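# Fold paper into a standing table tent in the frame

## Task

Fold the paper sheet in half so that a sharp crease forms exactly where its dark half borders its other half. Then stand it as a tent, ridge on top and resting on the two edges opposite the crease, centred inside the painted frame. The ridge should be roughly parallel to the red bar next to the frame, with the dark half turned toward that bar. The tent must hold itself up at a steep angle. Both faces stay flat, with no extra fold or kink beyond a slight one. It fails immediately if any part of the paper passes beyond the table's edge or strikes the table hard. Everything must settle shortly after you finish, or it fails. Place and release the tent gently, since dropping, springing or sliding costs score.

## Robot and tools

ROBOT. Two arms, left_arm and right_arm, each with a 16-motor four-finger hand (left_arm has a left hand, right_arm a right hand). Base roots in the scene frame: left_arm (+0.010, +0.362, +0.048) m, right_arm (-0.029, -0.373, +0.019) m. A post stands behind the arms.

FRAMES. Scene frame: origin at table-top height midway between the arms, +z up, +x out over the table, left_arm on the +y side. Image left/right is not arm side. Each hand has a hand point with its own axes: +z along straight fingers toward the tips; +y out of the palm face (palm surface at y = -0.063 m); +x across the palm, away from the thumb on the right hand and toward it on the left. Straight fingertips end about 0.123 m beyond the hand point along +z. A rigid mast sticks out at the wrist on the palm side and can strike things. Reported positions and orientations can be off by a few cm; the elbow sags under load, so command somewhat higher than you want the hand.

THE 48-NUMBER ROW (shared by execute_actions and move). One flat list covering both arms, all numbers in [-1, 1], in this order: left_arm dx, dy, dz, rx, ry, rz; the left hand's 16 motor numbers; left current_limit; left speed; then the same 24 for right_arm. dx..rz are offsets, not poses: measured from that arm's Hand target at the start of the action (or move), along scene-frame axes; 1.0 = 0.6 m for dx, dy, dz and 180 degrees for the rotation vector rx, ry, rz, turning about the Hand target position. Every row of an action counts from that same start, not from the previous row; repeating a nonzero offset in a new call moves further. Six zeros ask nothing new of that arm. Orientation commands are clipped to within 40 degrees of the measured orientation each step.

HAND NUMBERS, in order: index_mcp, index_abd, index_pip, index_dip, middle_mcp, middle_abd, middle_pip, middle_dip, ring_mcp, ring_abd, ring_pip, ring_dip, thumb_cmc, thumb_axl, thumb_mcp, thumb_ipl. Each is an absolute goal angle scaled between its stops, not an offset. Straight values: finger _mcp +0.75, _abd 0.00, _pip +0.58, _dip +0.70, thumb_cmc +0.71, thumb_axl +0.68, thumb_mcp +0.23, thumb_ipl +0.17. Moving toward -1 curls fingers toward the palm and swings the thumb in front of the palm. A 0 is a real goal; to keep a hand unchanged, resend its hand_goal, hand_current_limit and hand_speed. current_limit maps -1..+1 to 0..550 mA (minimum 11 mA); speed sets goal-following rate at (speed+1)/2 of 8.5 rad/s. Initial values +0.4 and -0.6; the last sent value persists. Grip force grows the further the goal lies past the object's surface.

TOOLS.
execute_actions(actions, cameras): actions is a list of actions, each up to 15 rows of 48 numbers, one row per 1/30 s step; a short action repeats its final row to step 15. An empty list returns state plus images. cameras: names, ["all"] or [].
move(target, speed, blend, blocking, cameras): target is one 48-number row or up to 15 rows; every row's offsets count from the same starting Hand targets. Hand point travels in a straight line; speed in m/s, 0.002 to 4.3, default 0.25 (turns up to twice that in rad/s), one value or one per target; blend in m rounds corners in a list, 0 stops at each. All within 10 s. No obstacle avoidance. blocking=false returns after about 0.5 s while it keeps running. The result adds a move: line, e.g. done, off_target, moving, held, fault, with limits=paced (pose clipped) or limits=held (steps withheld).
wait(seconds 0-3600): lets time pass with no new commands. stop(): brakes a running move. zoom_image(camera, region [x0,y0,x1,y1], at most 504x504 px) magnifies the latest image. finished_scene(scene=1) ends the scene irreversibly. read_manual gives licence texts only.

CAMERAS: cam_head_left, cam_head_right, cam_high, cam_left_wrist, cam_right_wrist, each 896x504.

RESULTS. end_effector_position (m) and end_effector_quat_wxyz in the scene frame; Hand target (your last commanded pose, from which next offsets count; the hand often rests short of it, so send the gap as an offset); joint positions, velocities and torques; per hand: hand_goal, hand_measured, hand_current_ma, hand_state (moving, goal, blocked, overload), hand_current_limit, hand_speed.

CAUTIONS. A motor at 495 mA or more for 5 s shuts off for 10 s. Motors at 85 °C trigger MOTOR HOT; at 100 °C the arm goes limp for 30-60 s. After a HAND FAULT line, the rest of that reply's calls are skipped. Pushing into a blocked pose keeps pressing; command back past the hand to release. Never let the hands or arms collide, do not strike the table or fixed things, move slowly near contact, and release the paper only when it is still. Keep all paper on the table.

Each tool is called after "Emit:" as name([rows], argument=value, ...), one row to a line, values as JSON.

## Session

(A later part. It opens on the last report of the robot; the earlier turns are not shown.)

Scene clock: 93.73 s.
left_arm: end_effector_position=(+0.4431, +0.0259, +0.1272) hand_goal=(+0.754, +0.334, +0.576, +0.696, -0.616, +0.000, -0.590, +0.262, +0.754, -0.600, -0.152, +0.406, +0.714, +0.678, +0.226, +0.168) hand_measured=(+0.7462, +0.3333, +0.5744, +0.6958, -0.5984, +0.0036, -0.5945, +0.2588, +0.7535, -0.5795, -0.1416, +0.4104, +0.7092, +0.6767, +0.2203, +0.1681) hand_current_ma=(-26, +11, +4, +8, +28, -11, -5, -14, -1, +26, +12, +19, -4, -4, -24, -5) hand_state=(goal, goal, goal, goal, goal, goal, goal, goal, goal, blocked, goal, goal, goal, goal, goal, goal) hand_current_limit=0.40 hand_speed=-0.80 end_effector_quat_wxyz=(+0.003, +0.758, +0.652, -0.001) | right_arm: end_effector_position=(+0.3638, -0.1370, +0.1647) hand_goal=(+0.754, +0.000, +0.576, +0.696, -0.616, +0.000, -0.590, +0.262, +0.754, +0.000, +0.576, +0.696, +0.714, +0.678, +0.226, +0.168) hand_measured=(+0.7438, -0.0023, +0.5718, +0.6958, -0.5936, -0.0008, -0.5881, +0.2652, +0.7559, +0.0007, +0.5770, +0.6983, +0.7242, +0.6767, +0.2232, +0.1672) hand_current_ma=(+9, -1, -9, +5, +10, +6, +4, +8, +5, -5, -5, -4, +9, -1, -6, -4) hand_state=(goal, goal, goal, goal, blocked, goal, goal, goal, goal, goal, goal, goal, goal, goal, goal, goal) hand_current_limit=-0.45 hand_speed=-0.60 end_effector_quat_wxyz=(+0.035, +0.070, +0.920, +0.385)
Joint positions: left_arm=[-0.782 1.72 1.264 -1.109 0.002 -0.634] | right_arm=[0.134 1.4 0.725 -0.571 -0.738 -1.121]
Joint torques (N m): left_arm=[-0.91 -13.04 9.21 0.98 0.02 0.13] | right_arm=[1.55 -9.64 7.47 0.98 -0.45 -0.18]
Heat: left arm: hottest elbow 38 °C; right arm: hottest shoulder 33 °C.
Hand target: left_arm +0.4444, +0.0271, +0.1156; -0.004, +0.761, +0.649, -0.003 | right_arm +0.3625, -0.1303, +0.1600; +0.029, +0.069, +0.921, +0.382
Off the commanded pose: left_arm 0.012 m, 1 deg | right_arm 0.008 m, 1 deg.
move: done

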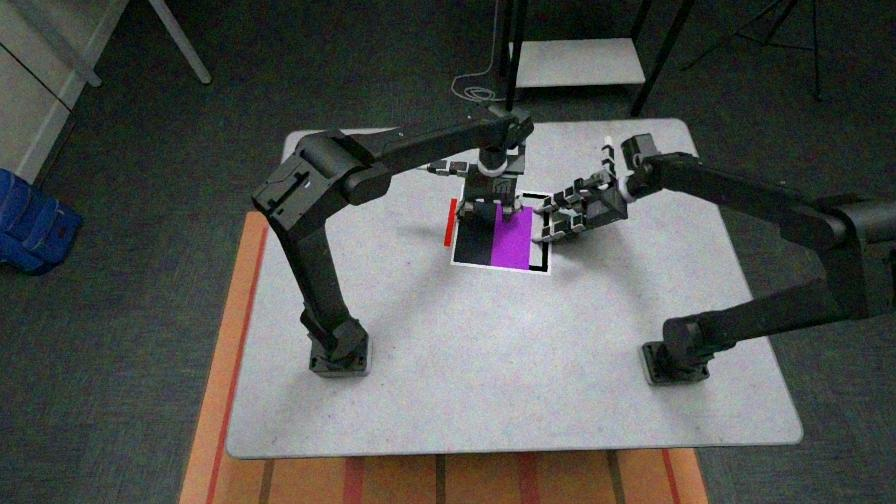

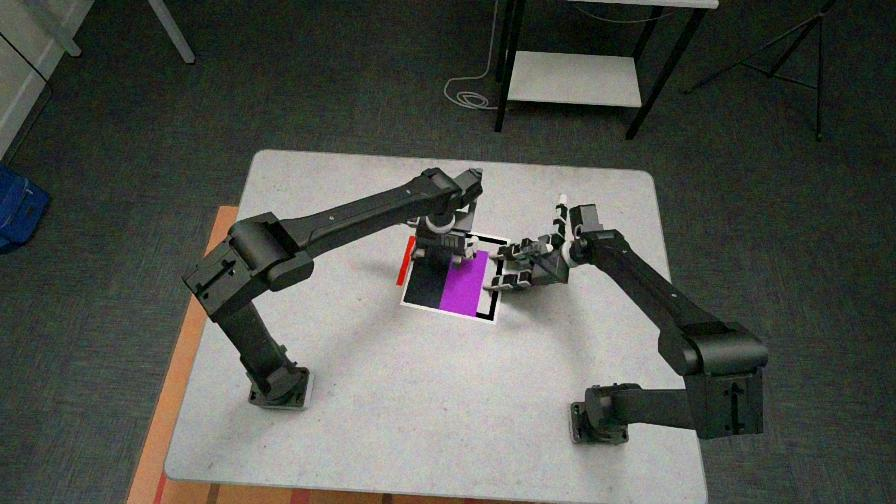

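Emit:
move(target=[0.0,0.0,0.0,0.0,0.0,0, 0.754,0.333,0.576,0.696, -0.616,0,-0.591,0.261, 0.754,-0.6,-0.153,0.406, 0.714,0.678,0.226,0.168, 0.4,-0.8, 0.0030,0.0180,0.0,0.0,0.0,0.0, 0.754,0,0.576,0.696, -0.616,0,-0.591,0.261, 0.754,0,0.576,0.696, 0.714,0.678,0.226,0.168, -0.45,-0.6], cameras=["cam_head_left","cam_high"], speed=0.03)

Emit:
zoom_image(camera="cam_head_left", region=[440, 160, 600, 280])

Emit:
zoom_image(camera="cam_high", region=[390, 210, 550, 330])

Scene clock: 95.13 s.
left_arm: end_effector_position=(+0.4431, +0.0259, +0.1272) hand_goal=(+0.754, +0.334, +0.576, +0.696, -0.616, +0.000, -0.590, +0.262, +0.754, -0.600, -0.152, +0.406, +0.714, +0.678, +0.226, +0.168) hand_measured=(+0.7462, +0.3333, +0.5744, +0.6958, -0.5984, +0.0021, -0.5932, +0.2588, +0.7535, -0.5795, -0.1416, +0.4104, +0.7079, +0.6767, +0.2203, +0.1681) hand_current_ma=(-22, -3, +6, +9, +30, -8, -9, -10, +14, +30, +18, +19, -7, +1, -9, +6) hand_state=(goal, goal, goal, goal, goal, goal, goal, goal, goal, blocked, goal, goal, goal, goal, goal, goal) hand_current_limit=0.40 hand_speed=-0.80 end_effector_quat_wxyz=(+0.003, +0.758, +0.652, -0.001) | right_arm: end_effector_position=(+0.3632, -0.1257, +0.1652) hand_goal=(+0.754, +0.000, +0.576, +0.696, -0.616, +0.000, -0.590, +0.262, +0.754, +0.000, +0.576, +0.696, +0.714, +0.678, +0.226, +0.168) hand_measured=(+0.7462, +0.0021, +0.5705, +0.6958, -0.5948, -0.0008, -0.5894, +0.2639, +0.7547, +0.0065, +0.5757, +0.6983, +0.7242, +0.6777, +0.2232, +0.1681) hand_current_ma=(+6, -1, -11, +6, +9, +5, +1, +15, +8, +0, +0, +2, +6, +1, +0, +1) hand_state=(goal, goal, goal, goal, blocked, goal, goal, goal, goal, goal, goal, goal, goal, goal, goal, goal) hand_current_limit=-0.45 hand_speed=-0.60 end_effector_quat_wxyz=(+0.035, +0.069, +0.920, +0.384)
Joint positions: left_arm=[-0.782 1.72 1.264 -1.109 0.002 -0.634] | right_arm=[0.166 1.4 0.725 -0.545 -0.727 -1.084]
Joint torques (N m): left_arm=[-0.85 -13.1 9.21 0.98 0.01 0.13] | right_arm=[1.67 -9.35 7.95 1.06 -0.5 -0.19]
Heat: left arm: hottest elbow 37 °C; right arm: hottest shoulder 33 °C.
Hand target: left_arm +0.4444, +0.0271, +0.1156; -0.004, +0.761, +0.649, -0.003 | right_arm +0.3642, -0.1195, +0.1598; +0.029, +0.069, +0.921, +0.382
Off the commanded pose: left_arm 0.012 m, 1 deg | right_arm 0.008 m, 1 deg.
move: done

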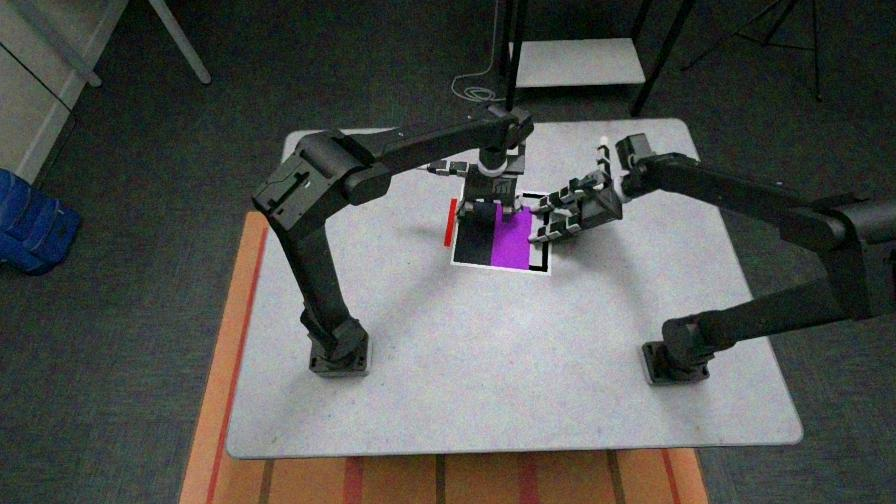

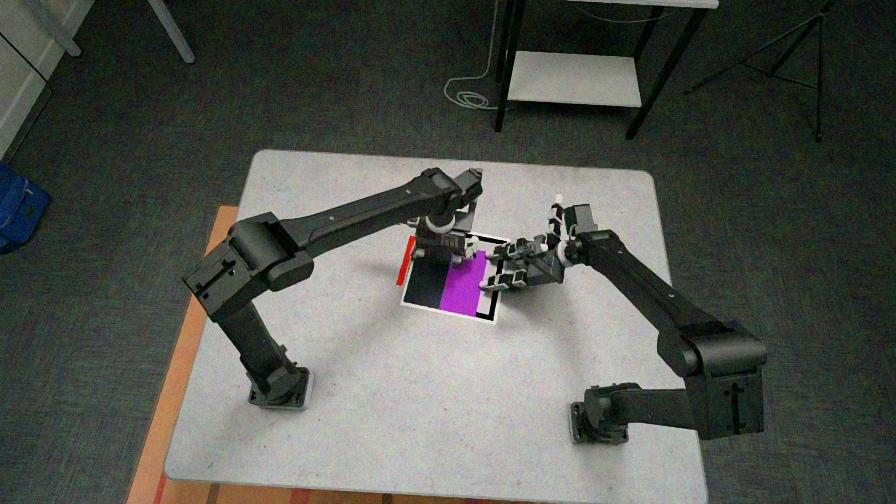

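Scaled by 3.150 from the camera's image (finer frame: 1280x720).

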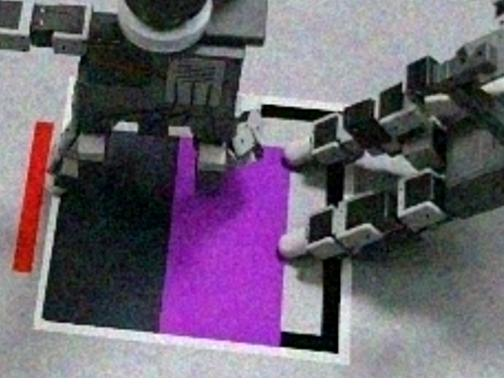

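Scaled by 3.150 from the camera's image (finer frame: 1280x720).

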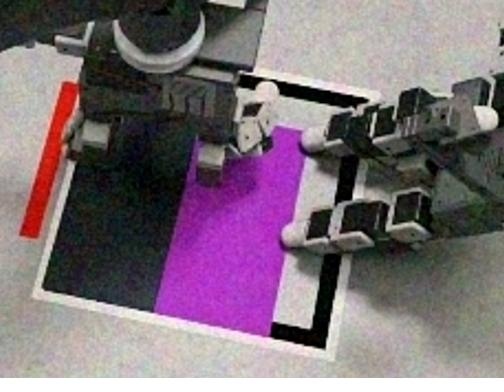

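Emit:
move(target=[0.0,0.0,0.0,0.0,0.0,0, 0.754,0.333,0.576,0.696, -0.616,0,-0.591,0.261, 0.754,-0.6,-0.153,0.406, 0.714,0.678,0.226,0.168, 0.4,-0.8, 0.0030,0.0180,0.0,0.0,0.0,0.0, 0.754,0,0.576,0.696, -0.616,0,-0.591,0.261, 0.754,0,0.576,0.696, 0.714,0.678,0.226,0.168, -0.45,-0.6], cameras=["cam_head_left","cam_high"], speed=0.03)

Emit:
zoom_image(camera="cam_head_left", region=[440, 160, 600, 280])

Emit:
zoom_image(camera="cam_high", region=[390, 210, 550, 330])

Scene clock: 96.50 s.
left_arm: end_effector_position=(+0.4431, +0.0259, +0.1272) hand_goal=(+0.754, +0.334, +0.576, +0.696, -0.616, +0.000, -0.590, +0.262, +0.754, -0.600, -0.152, +0.406, +0.714, +0.678, +0.226, +0.168) hand_measured=(+0.7462, +0.3347, +0.5744, +0.6958, -0.5984, +0.0021, -0.5945, +0.2588, +0.7535, -0.5795, -0.1416, +0.4104, +0.7079, +0.6777, +0.2203, +0.1672) hand_current_ma=(-14, +3, +4, +15, +41, +8, -3, -7, +7, +26, +16, +12, -2, -13, -11, +0) hand_state=(goal, goal, goal, goal, goal, goal, goal, goal, goal, blocked, goal, goal, goal, goal, goal, goal) hand_current_limit=0.40 hand_speed=-0.80 end_effector_quat_wxyz=(+0.003, +0.758, +0.652, -0.001) | right_arm: end_effector_position=(+0.3619, -0.1139, +0.1658) hand_goal=(+0.754, +0.000, +0.576, +0.696, -0.616, +0.000, -0.590, +0.262, +0.754, +0.000, +0.576, +0.696, +0.714, +0.678, +0.226, +0.168) hand_measured=(+0.7462, +0.0007, +0.5705, +0.6958, -0.5948, +0.0007, -0.5881, +0.2639, +0.7547, +0.0065, +0.5770, +0.6958, +0.7242, +0.6767, +0.2232, +0.1681) hand_current_ma=(+8, -4, -6, +10, +9, +5, +2, +10, +3, -1, -2, -4, +7, -1, -1, +0) hand_state=(goal, goal, goal, goal, blocked, goal, goal, goal, goal, goal, goal, goal, goal, goal, goal, goal) hand_current_limit=-0.45 hand_speed=-0.60 end_effector_quat_wxyz=(+0.035, +0.067, +0.920, +0.384)
Joint positions: left_arm=[-0.782 1.72 1.264 -1.109 0.002 -0.634] | right_arm=[0.2 1.4 0.725 -0.52 -0.715 -1.048]
Joint torques (N m): left_arm=[-0.79 -13.1 9.2 0.99 0.01 0.13] | right_arm=[1.44 -8.41 8.65 1.02 -0.53 -0.13]
Heat: left arm: hottest elbow 37 °C; right arm: hottest shoulder 33 °C.
Hand target: left_arm +0.4444, +0.0271, +0.1156; -0.004, +0.761, +0.649, -0.003 | right_arm +0.3661, -0.1088, +0.1599; +0.029, +0.069, +0.921, +0.382
Off the commanded pose: left_arm 0.012 m, 1 deg | right_arm 0.009 m, 1 deg.
move: done

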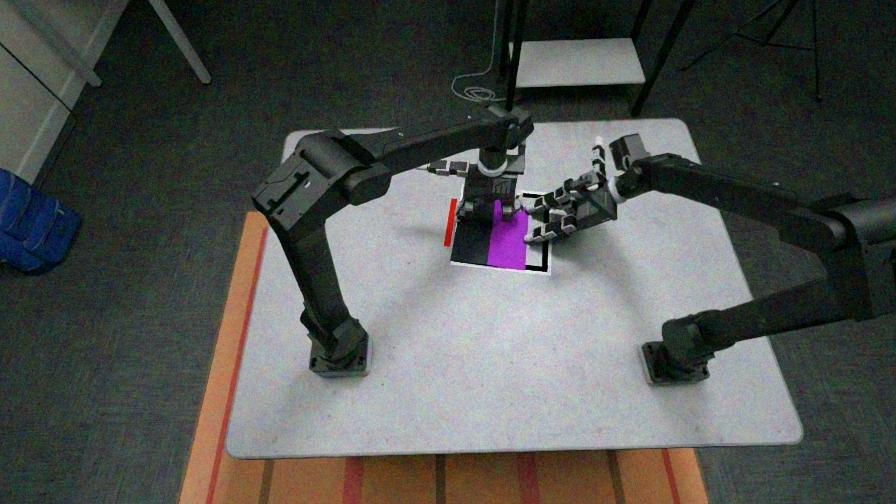

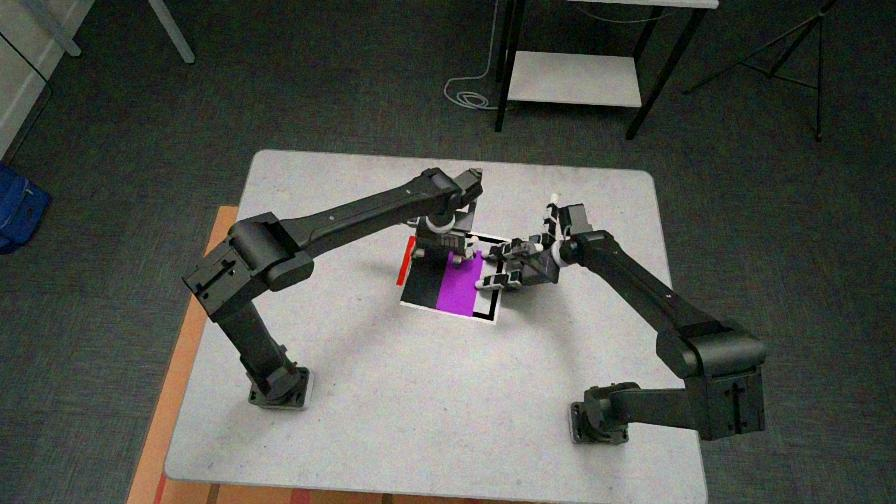

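Scaled by 3.150 from the camera's image (finer frame: 1280x720).

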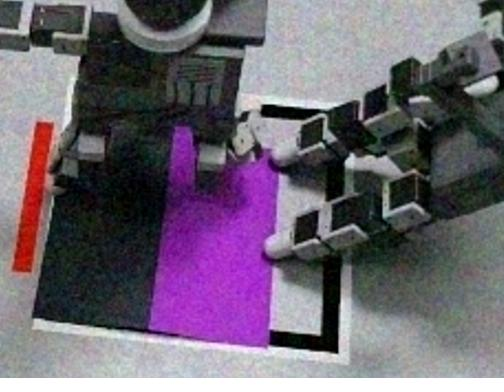

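Scaled by 3.150 from the camera's image (finer frame: 1280x720).

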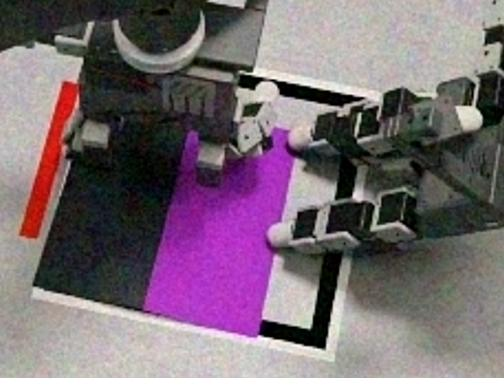

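Emit:
zoom_image(camera="cam_head_left", region=[440, 190, 540, 270])

Emit:
zoom_image(camera="cam_head_right", region=[440, 190, 540, 270])

Emit:
zoom_image(camera="cam_high", region=[390, 225, 490, 325])

Scaled by 5.040 from the camera's image (finer frame: 1280x720).

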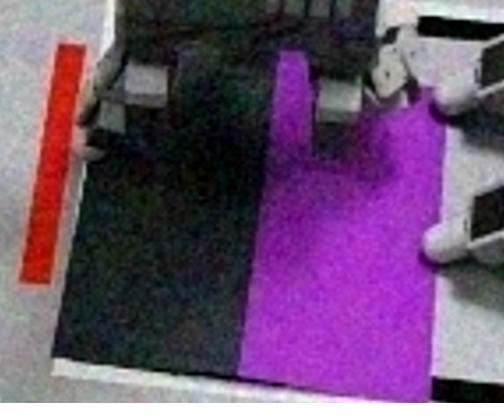

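This scene's latest camera images include none from cam_head_right. They are from: cam_head_left, cam_high. cam_head_right's image comes with the result of a call that names it in "cameras".

Scaled by 5.040 from the camera's image (finer frame: 1280x720).

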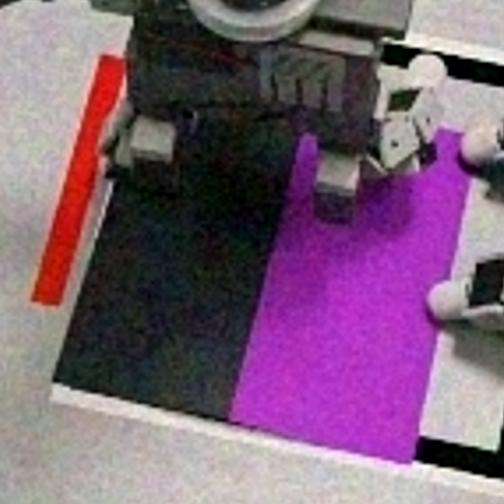

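Emit:
move(target=[0.0,0.0,0.0,0.0,0.0,0, 0.754,0.333,0.576,0.696, -0.616,0,-0.591,0.261, 0.754,-0.6,-0.153,0.406, 0.714,0.678,0.226,0.168, 0.4,-0.8, 0.0030,0.0180,0.0,0.0,0.0,0.0, 0.754,0,0.576,0.696, -0.616,0,-0.591,0.261, 0.754,0,0.576,0.696, 0.714,0.678,0.226,0.168, -0.45,-0.6], cameras=["cam_head_left","cam_head_right","cam_high"], speed=0.03)

Emit:
zoom_image(camera="cam_head_left", region=[440, 190, 540, 270])

Emit:
zoom_image(camera="cam_head_right", region=[440, 190, 540, 270])

Emit:
zoom_image(camera="cam_high", region=[390, 225, 490, 325])

Scene clock: 98.93 s.
left_arm: end_effector_position=(+0.4431, +0.0259, +0.1272) hand_goal=(+0.754, +0.334, +0.576, +0.696, -0.616, +0.000, -0.590, +0.262, +0.754, -0.600, -0.152, +0.406, +0.714, +0.678, +0.226, +0.168) hand_measured=(+0.7462, +0.3347, +0.5757, +0.6945, -0.5984, +0.0021, -0.5945, +0.2588, +0.7535, -0.5795, -0.1416, +0.4104, +0.7092, +0.6777, +0.2203, +0.1672) hand_current_ma=(-16, +2, +11, +6, +38, +9, +4, -6, +2, +38, +16, +20, -14, -10, -18, +3) hand_state=(goal, goal, goal, goal, goal, goal, goal, goal, goal, blocked, goal, goal, goal, goal, goal, goal) hand_current_limit=0.40 hand_speed=-0.80 end_effector_quat_wxyz=(+0.003, +0.758, +0.652, -0.001) | right_arm: end_effector_position=(+0.3617, -0.1048, +0.1656) hand_goal=(+0.754, +0.000, +0.576, +0.696, -0.616, +0.000, -0.590, +0.262, +0.754, +0.000, +0.576, +0.696, +0.714, +0.678, +0.226, +0.168) hand_measured=(+0.7474, +0.0021, +0.5705, +0.6958, -0.5960, -0.0008, -0.5894, +0.2639, +0.7535, +0.0065, +0.5770, +0.6958, +0.7242, +0.6777, +0.2242, +0.1681) hand_current_ma=(+9, +1, -9, +4, +9, +2, +4, +11, +4, +0, -2, +1, +6, -4, -3, +1) hand_state=(goal, goal, goal, goal, blocked, goal, goal, goal, goal, goal, goal, goal, goal, goal, goal, goal) hand_current_limit=-0.45 hand_speed=-0.60 end_effector_quat_wxyz=(+0.035, +0.067, +0.920, +0.385)
Joint positions: left_arm=[-0.782 1.72 1.264 -1.109 0.002 -0.634] | right_arm=[0.225 1.403 0.725 -0.496 -0.707 -1.015]
Joint torques (N m): left_arm=[-0.85 -13.1 9.21 0.99 0.02 0.13] | right_arm=[1.32 -8.29 9.16 1.17 -0.45 -0.22]
Heat: left arm: hottest elbow 37 °C; right arm: hottest shoulder 33 °C.
Hand target: left_arm +0.4444, +0.0271, +0.1156; -0.004, +0.761, +0.649, -0.003 | right_arm +0.3679, -0.0979, +0.1599; +0.029, +0.069, +0.921, +0.382
Off the commanded pose: left_arm 0.012 m, 1 deg | right_arm 0.011 m, 1 deg.
move: off_target (right_arm)

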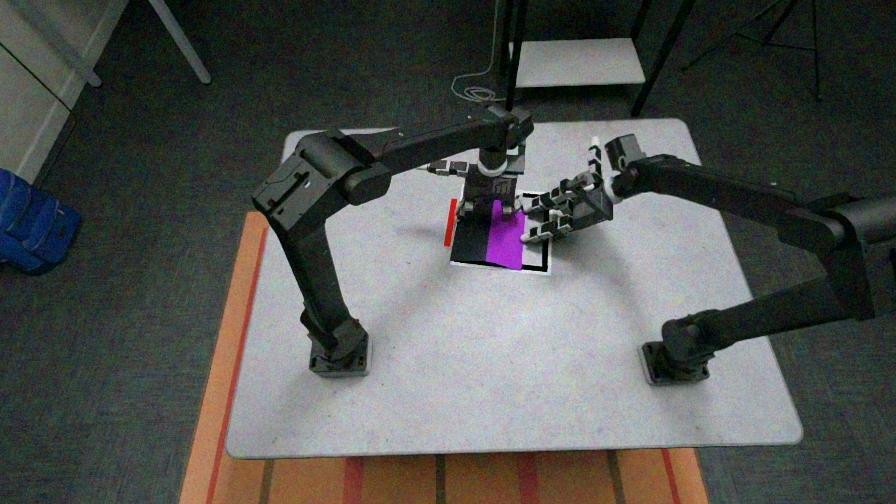

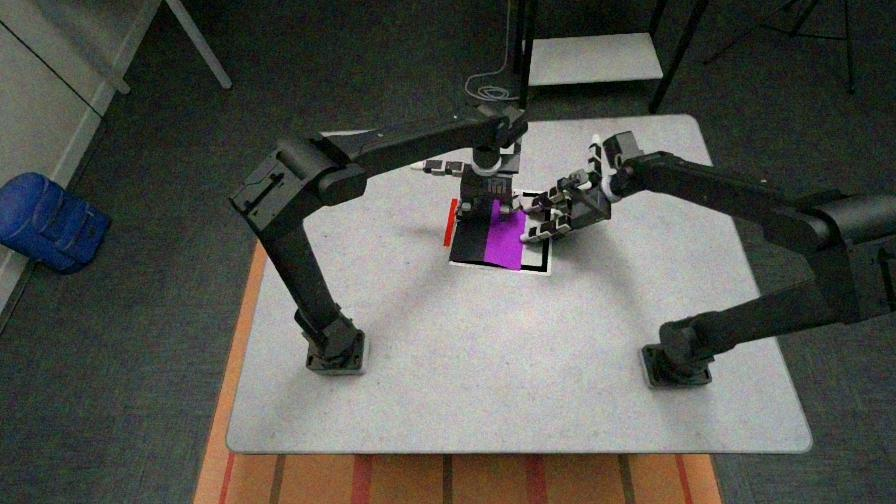

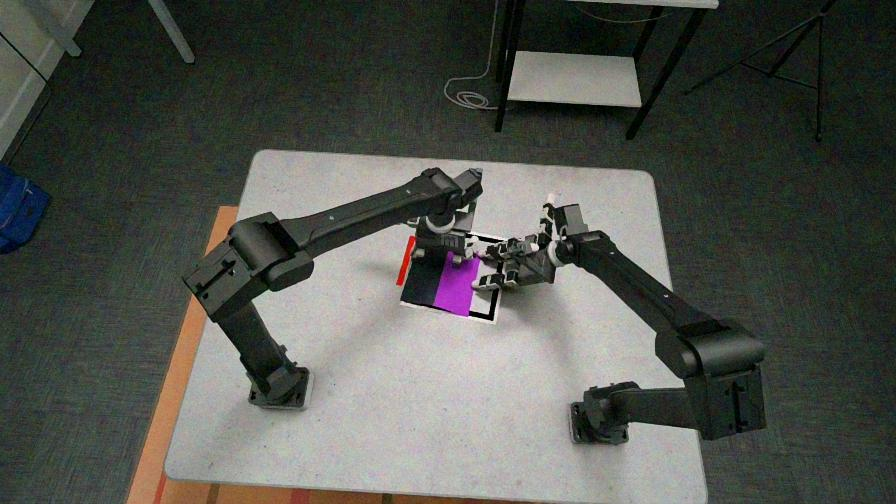

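Scaled by 5.040 from the camera's image (finer frame: 1280x720).

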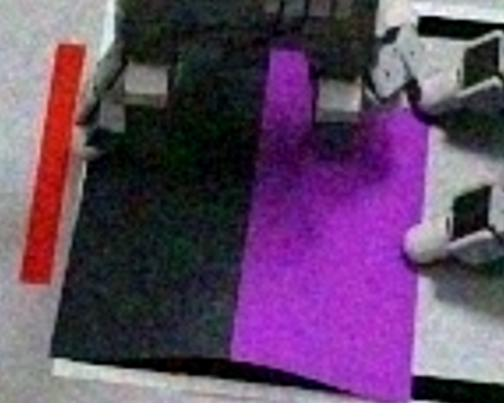

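Scaled by 5.040 from the camera's image (finer frame: 1280x720).

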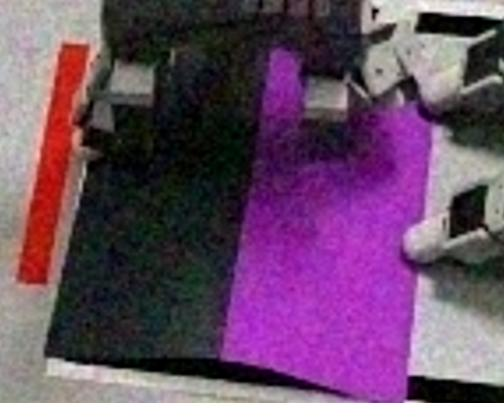

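Scaled by 5.040 from the camera's image (finer frame: 1280x720).

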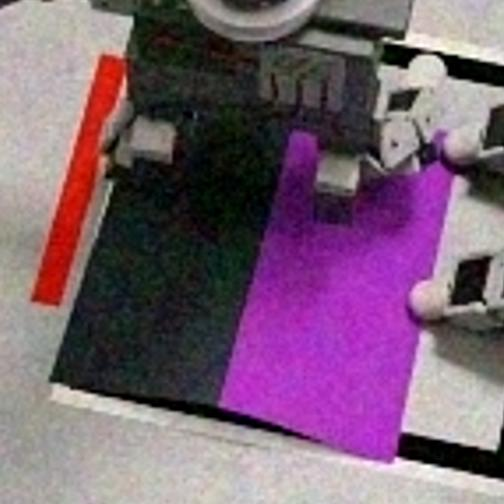

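Emit:
move(target=[0.0,0.0,0.0,0.0,0.0,0, 0.754,0.333,0.576,0.696, -0.616,0,-0.591,0.261, 0.754,-0.6,-0.153,0.406, 0.714,0.678,0.226,0.168, 0.4,-0.8, 0.0030,0.0180,0.0,0.0,0.0,0.0, 0.754,0,0.576,0.696, -0.616,0,-0.591,0.261, 0.754,0,0.576,0.696, 0.714,0.678,0.226,0.168, -0.45,-0.6], cameras=["cam_head_left","cam_head_right","cam_high"], speed=0.03)

Emit:
zoom_image(camera="cam_head_left", region=[440, 190, 540, 270])

Emit:
zoom_image(camera="cam_high", region=[390, 225, 490, 325])

Scene clock: 100.23 s.
left_arm: end_effector_position=(+0.4431, +0.0259, +0.1272) hand_goal=(+0.754, +0.334, +0.576, +0.696, -0.616, +0.000, -0.590, +0.262, +0.754, -0.600, -0.152, +0.406, +0.714, +0.678, +0.226, +0.168) hand_measured=(+0.7462, +0.3347, +0.5744, +0.6958, -0.5984, +0.0021, -0.5945, +0.2588, +0.7535, -0.5795, -0.1416, +0.4104, +0.7079, +0.6767, +0.2203, +0.1672) hand_current_ma=(-27, +7, +11, +2, +40, +10, -5, -6, -4, +34, +17, +22, -7, -5, -15, +11) hand_state=(goal, goal, goal, goal, goal, goal, goal, goal, goal, blocked, goal, goal, goal, goal, goal, goal) hand_current_limit=0.40 hand_speed=-0.80 end_effector_quat_wxyz=(+0.003, +0.758, +0.652, -0.001) | right_arm: end_effector_position=(+0.3621, -0.0951, +0.1654) hand_goal=(+0.754, +0.000, +0.576, +0.696, -0.616, +0.000, -0.590, +0.262, +0.754, +0.000, +0.576, +0.696, +0.714, +0.678, +0.226, +0.168) hand_measured=(+0.7438, +0.0021, +0.5705, +0.6958, -0.5948, -0.0008, -0.5894, +0.2639, +0.7523, +0.0065, +0.5731, +0.6958, +0.7242, +0.6777, +0.2242, +0.1681) hand_current_ma=(+6, -1, -6, +8, +9, +0, +6, +7, +6, -4, -3, +3, +4, +2, -3, -2) hand_state=(goal, goal, goal, goal, blocked, goal, goal, goal, goal, goal, goal, goal, goal, goal, goal, goal) hand_current_limit=-0.45 hand_speed=-0.60 end_effector_quat_wxyz=(+0.034, +0.068, +0.920, +0.385)
Joint positions: left_arm=[-0.782 1.72 1.264 -1.109 0.002 -0.634] | right_arm=[0.251 1.409 0.728 -0.472 -0.698 -0.983]
Joint torques (N m): left_arm=[-0.85 -13.04 9.21 0.99 0.01 0.13] | right_arm=[1.61 -7.77 9.66 1.11 -0.4 -0.13]
Heat: left arm: hottest elbow 37 °C; right arm: hottest shoulder 33 °C.
Hand target: left_arm +0.4444, +0.0271, +0.1156; -0.004, +0.761, +0.649, -0.003 | right_arm +0.3698, -0.0871, +0.1600; +0.029, +0.069, +0.921, +0.382
Off the commanded pose: left_arm 0.012 m, 1 deg | right_arm 0.012 m, 1 deg.
move: off_target (right_arm)

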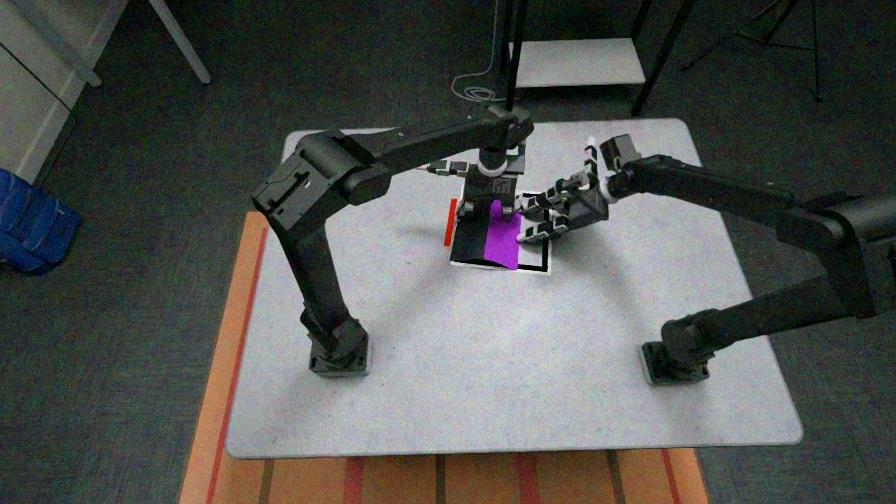

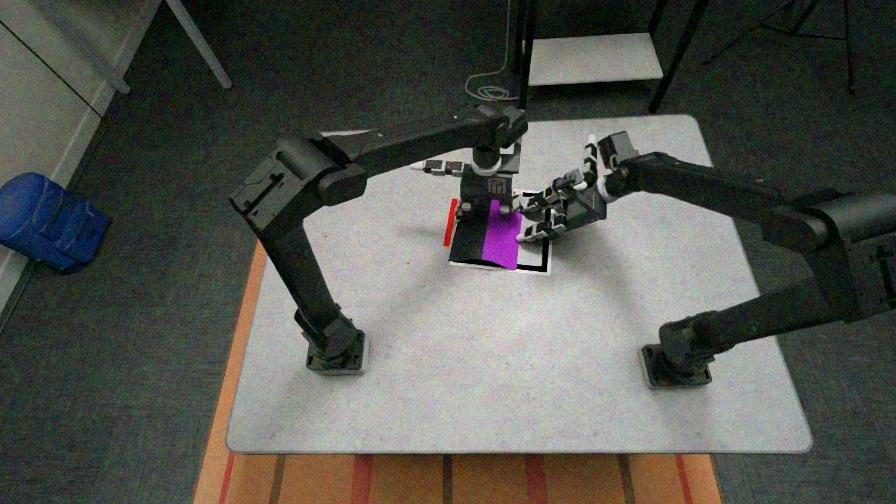

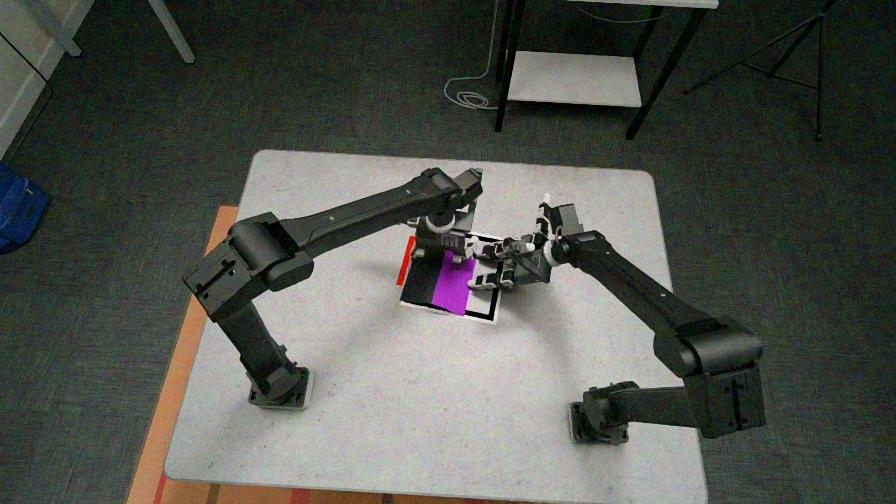

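Scaled by 5.040 from the camera's image (finer frame: 1280x720).

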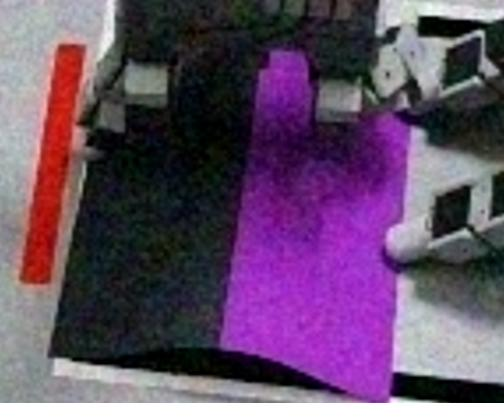

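Scaled by 5.040 from the camera's image (finer frame: 1280x720).

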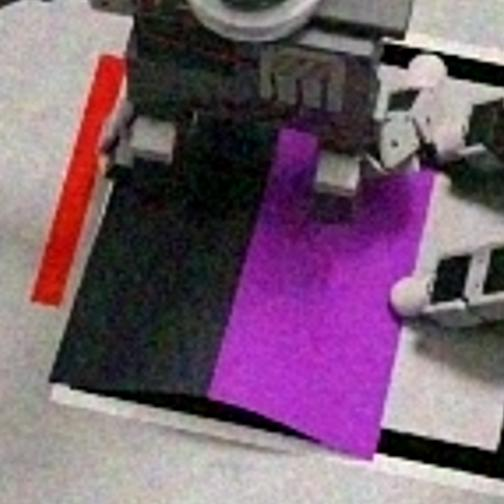

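Emit:
move(target=[0.0,0.0,0.0,0.0,0.0,0, 0.754,0.333,0.576,0.696, -0.616,0,-0.591,0.261, 0.754,-0.6,-0.153,0.406, 0.714,0.678,0.226,0.168, 0.4,-0.8, 0.0030,0.0180,0.002,0.0,0.0,0.0, 0.754,0,0.576,0.696, -0.616,0,-0.591,0.261, 0.754,0,0.576,0.696, 0.714,0.678,0.226,0.168, -0.45,-0.6], cameras=["cam_head_left","cam_head_right","cam_high"], speed=0.03)

Emit:
zoom_image(camera="cam_head_left", region=[440, 190, 540, 270])

Emit:
zoom_image(camera="cam_high", region=[390, 225, 490, 325])

Scene clock: 102.10 s.
left_arm: end_effector_position=(+0.4431, +0.0259, +0.1272) hand_goal=(+0.754, +0.334, +0.576, +0.696, -0.616, +0.000, -0.590, +0.262, +0.754, -0.600, -0.152, +0.406, +0.714, +0.678, +0.226, +0.168) hand_measured=(+0.7462, +0.3347, +0.5744, +0.6958, -0.5984, +0.0021, -0.5945, +0.2588, +0.7535, -0.5795, -0.1416, +0.4104, +0.7092, +0.6777, +0.2203, +0.1672) hand_current_ma=(-25, +17, +12, +4, +28, +11, +1, -8, +4, +22, +19, +13, -16, -7, -21, -3) hand_state=(goal, goal, goal, goal, goal, goal, goal, goal, goal, blocked, goal, goal, goal, goal, goal, goal) hand_current_limit=0.40 hand_speed=-0.80 end_effector_quat_wxyz=(+0.003, +0.758, +0.652, -0.001) | right_arm: end_effector_position=(+0.3632, -0.0844, +0.1654) hand_goal=(+0.754, +0.000, +0.576, +0.696, -0.616, +0.000, -0.590, +0.262, +0.754, +0.000, +0.576, +0.696, +0.714, +0.678, +0.226, +0.168) hand_measured=(+0.7426, +0.0007, +0.5693, +0.6958, -0.5948, -0.0008, -0.5881, +0.2639, +0.7511, +0.0065, +0.5744, +0.6958, +0.7242, +0.6777, +0.2232, +0.1681) hand_current_ma=(+6, +4, -7, +4, +9, +8, +4, +8, +4, -3, -3, -4, +7, +1, -2, +1) hand_state=(goal, goal, goal, goal, blocked, goal, goal, goal, goal, goal, goal, goal, goal, goal, goal, goal) hand_current_limit=-0.45 hand_speed=-0.60 end_effector_quat_wxyz=(+0.033, +0.068, +0.920, +0.385)
Joint positions: left_arm=[-0.782 1.72 1.264 -1.109 0.002 -0.634] | right_arm=[0.278 1.418 0.737 -0.456 -0.687 -0.952]
Joint torques (N m): left_arm=[-0.85 -13.1 9.2 0.99 0.01 0.13] | right_arm=[1.32 -8.35 9.77 1.14 -0.34 -0.11]
Heat: left arm: hottest elbow 37 °C; right arm: hottest shoulder 33 °C.
Hand target: left_arm +0.4444, +0.0271, +0.1156; -0.004, +0.761, +0.649, -0.003 | right_arm +0.3715, -0.0763, +0.1611; +0.029, +0.069, +0.921, +0.382
Off the commanded pose: left_arm 0.012 m, 1 deg | right_arm 0.012 m, 1 deg.
move: off_target (right_arm)

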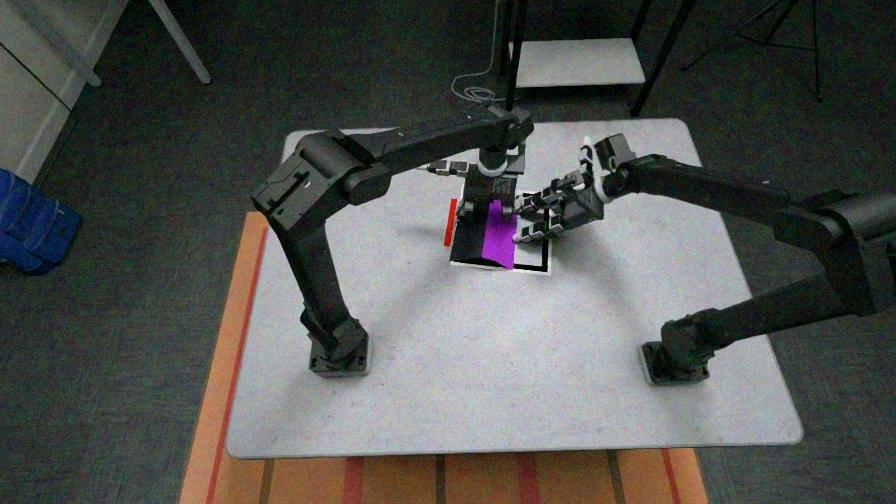

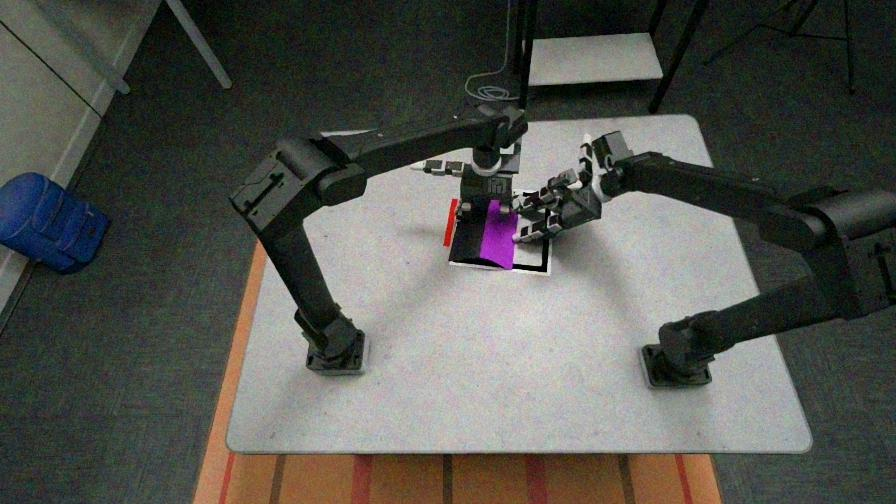

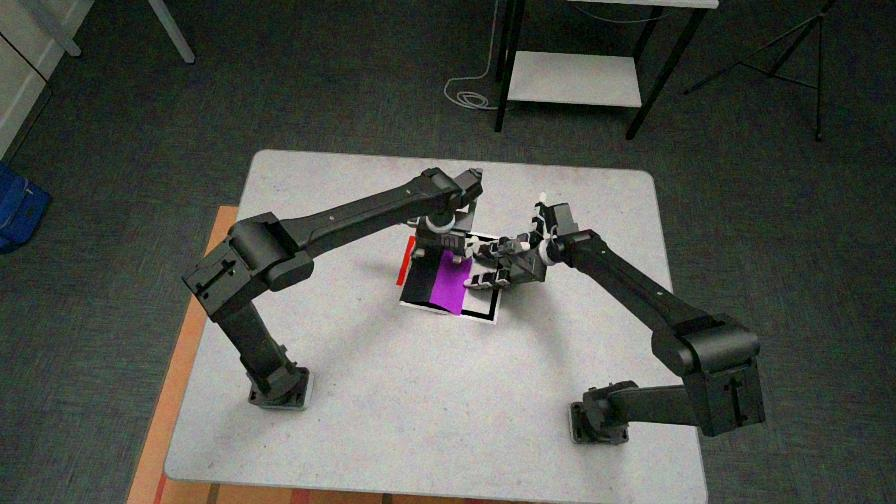

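Scaled by 5.040 from the camera's image (finer frame: 1280x720).

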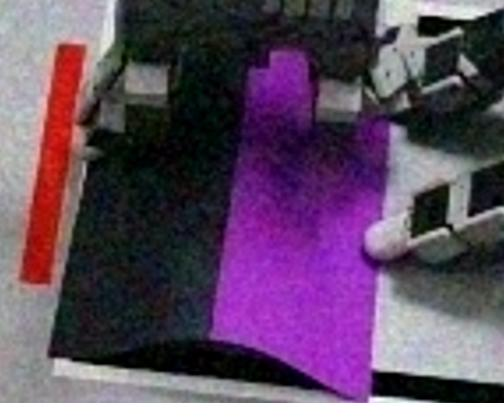

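Scaled by 5.040 from the camera's image (finer frame: 1280x720).

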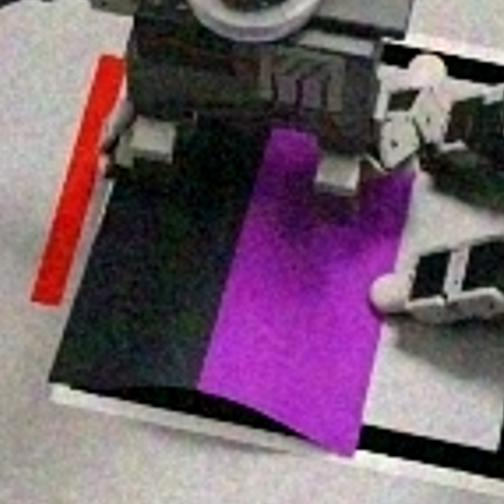

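Emit:
move(target=[0.0,0.0,0.0,0.0,0.0,0, 0.754,0.333,0.576,0.696, -0.616,0,-0.591,0.261, 0.754,-0.6,-0.74,0.116, 0.714,0.678,0.226,0.168, 0.4,-0.8, 0.0,0.0,0.0,0.0,0.0,0.0, 0.754,0,0.576,0.696, -0.616,0,-0.591,0.261, 0.754,0,0.576,0.696, 0.714,0.678,0.226,0.168, -0.45,-0.8], cameras=["cam_head_left","cam_left_wrist"], speed=0.03)

Emit:
zoom_image(camera="cam_head_left", region=[440, 160, 560, 270])

Scene clock: 106.97 s.
left_arm: end_effector_position=(+0.4431, +0.0259, +0.1272) hand_goal=(+0.754, +0.334, +0.576, +0.696, -0.616, +0.000, -0.590, +0.262, +0.754, -0.600, -0.740, +0.116, +0.714, +0.678, +0.226, +0.168) hand_measured=(+0.7462, +0.3347, +0.5744, +0.6958, -0.5984, +0.0021, -0.5945, +0.2588, +0.7535, -0.5824, -0.7267, +0.1212, +0.7092, +0.6777, +0.2203, +0.1672) hand_current_ma=(-17, +4, +12, +8, +30, +1, -4, +3, +0, +23, +26, +26, -1, -14, -28, +1) hand_state=(goal, goal, goal, goal, goal, goal, goal, goal, goal, goal, goal, goal, goal, goal, goal, goal) hand_current_limit=0.40 hand_speed=-0.80 end_effector_quat_wxyz=(+0.003, +0.758, +0.652, -0.001) | right_arm: end_effector_position=(+0.3632, -0.0844, +0.1654) hand_goal=(+0.754, +0.000, +0.576, +0.696, -0.616, +0.000, -0.590, +0.262, +0.754, +0.000, +0.576, +0.696, +0.714, +0.678, +0.226, +0.168) hand_measured=(+0.7438, +0.0007, +0.5693, +0.6958, -0.5948, +0.0007, -0.5881, +0.2639, +0.7511, +0.0065, +0.5744, +0.6958, +0.7242, +0.6777, +0.2232, +0.1672) hand_current_ma=(+9, -2, -11, +6, +12, +2, +3, +7, +7, -3, -4, -5, +6, +1, +0, -1) hand_state=(goal, goal, goal, goal, blocked, goal, goal, goal, goal, goal, goal, goal, goal, goal, goal, goal) hand_current_limit=-0.45 hand_speed=-0.80 end_effector_quat_wxyz=(+0.032, +0.068, +0.920, +0.385)
Joint positions: left_arm=[-0.782 1.72 1.264 -1.109 0.002 -0.634] | right_arm=[0.278 1.418 0.737 -0.456 -0.687 -0.951]
Joint torques (N m): left_arm=[-0.85 -13.1 9.2 0.98 0 0.13] | right_arm=[1.85 -8.53 9.85 1.24 -0.35 -0.14]
Heat: left arm: hottest elbow 37 °C; right arm: hottest shoulder 33 °C.
Hand target: left_arm +0.4444, +0.0271, +0.1156; -0.004, +0.761, +0.649, -0.003 | right_arm +0.3715, -0.0763, +0.1611; +0.029, +0.069, +0.921, +0.382
Off the commanded pose: left_arm 0.012 m, 1 deg | right_arm 0.012 m, 1 deg.
move: done
cam_left_wrist: T_world_to_cam=[[-0.7284, -0.68273, -0.05751, 0.32197], [-0.53525, 0.51463, 0.66982, 0.09969], [-0.42771, 0.51868, -0.74029, 0.39531]] pos_world=[0.45696, -0.03653, 0.24439]

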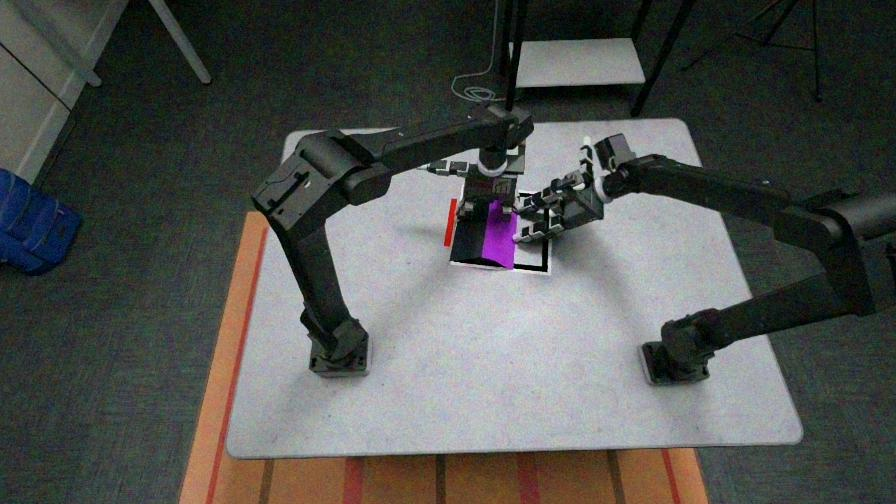

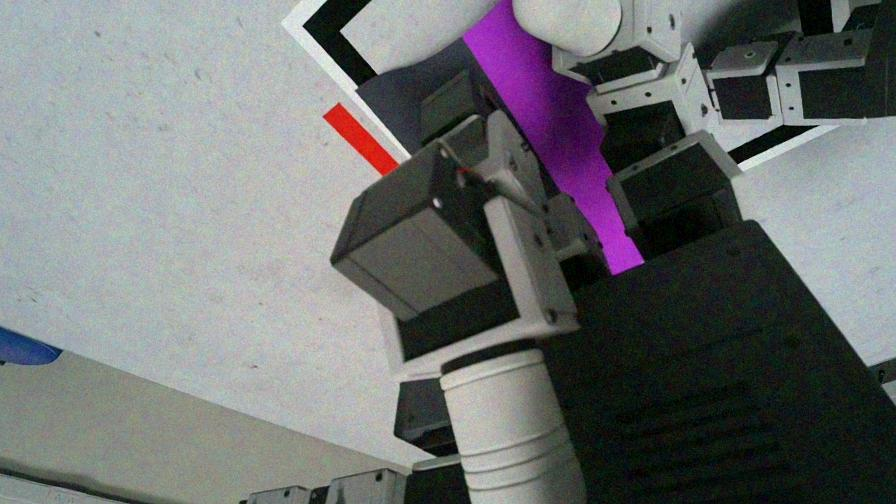

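Scaled by 4.200 from the camera's image (finer frame: 1280x720).

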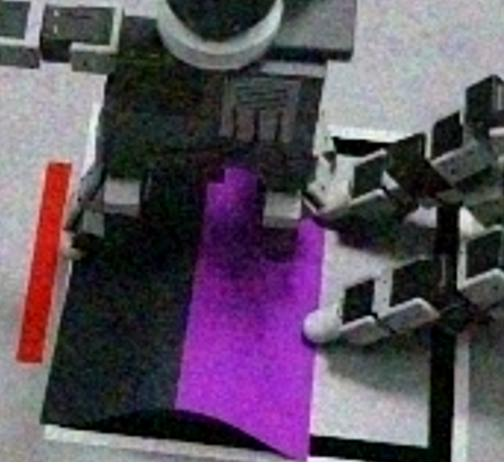

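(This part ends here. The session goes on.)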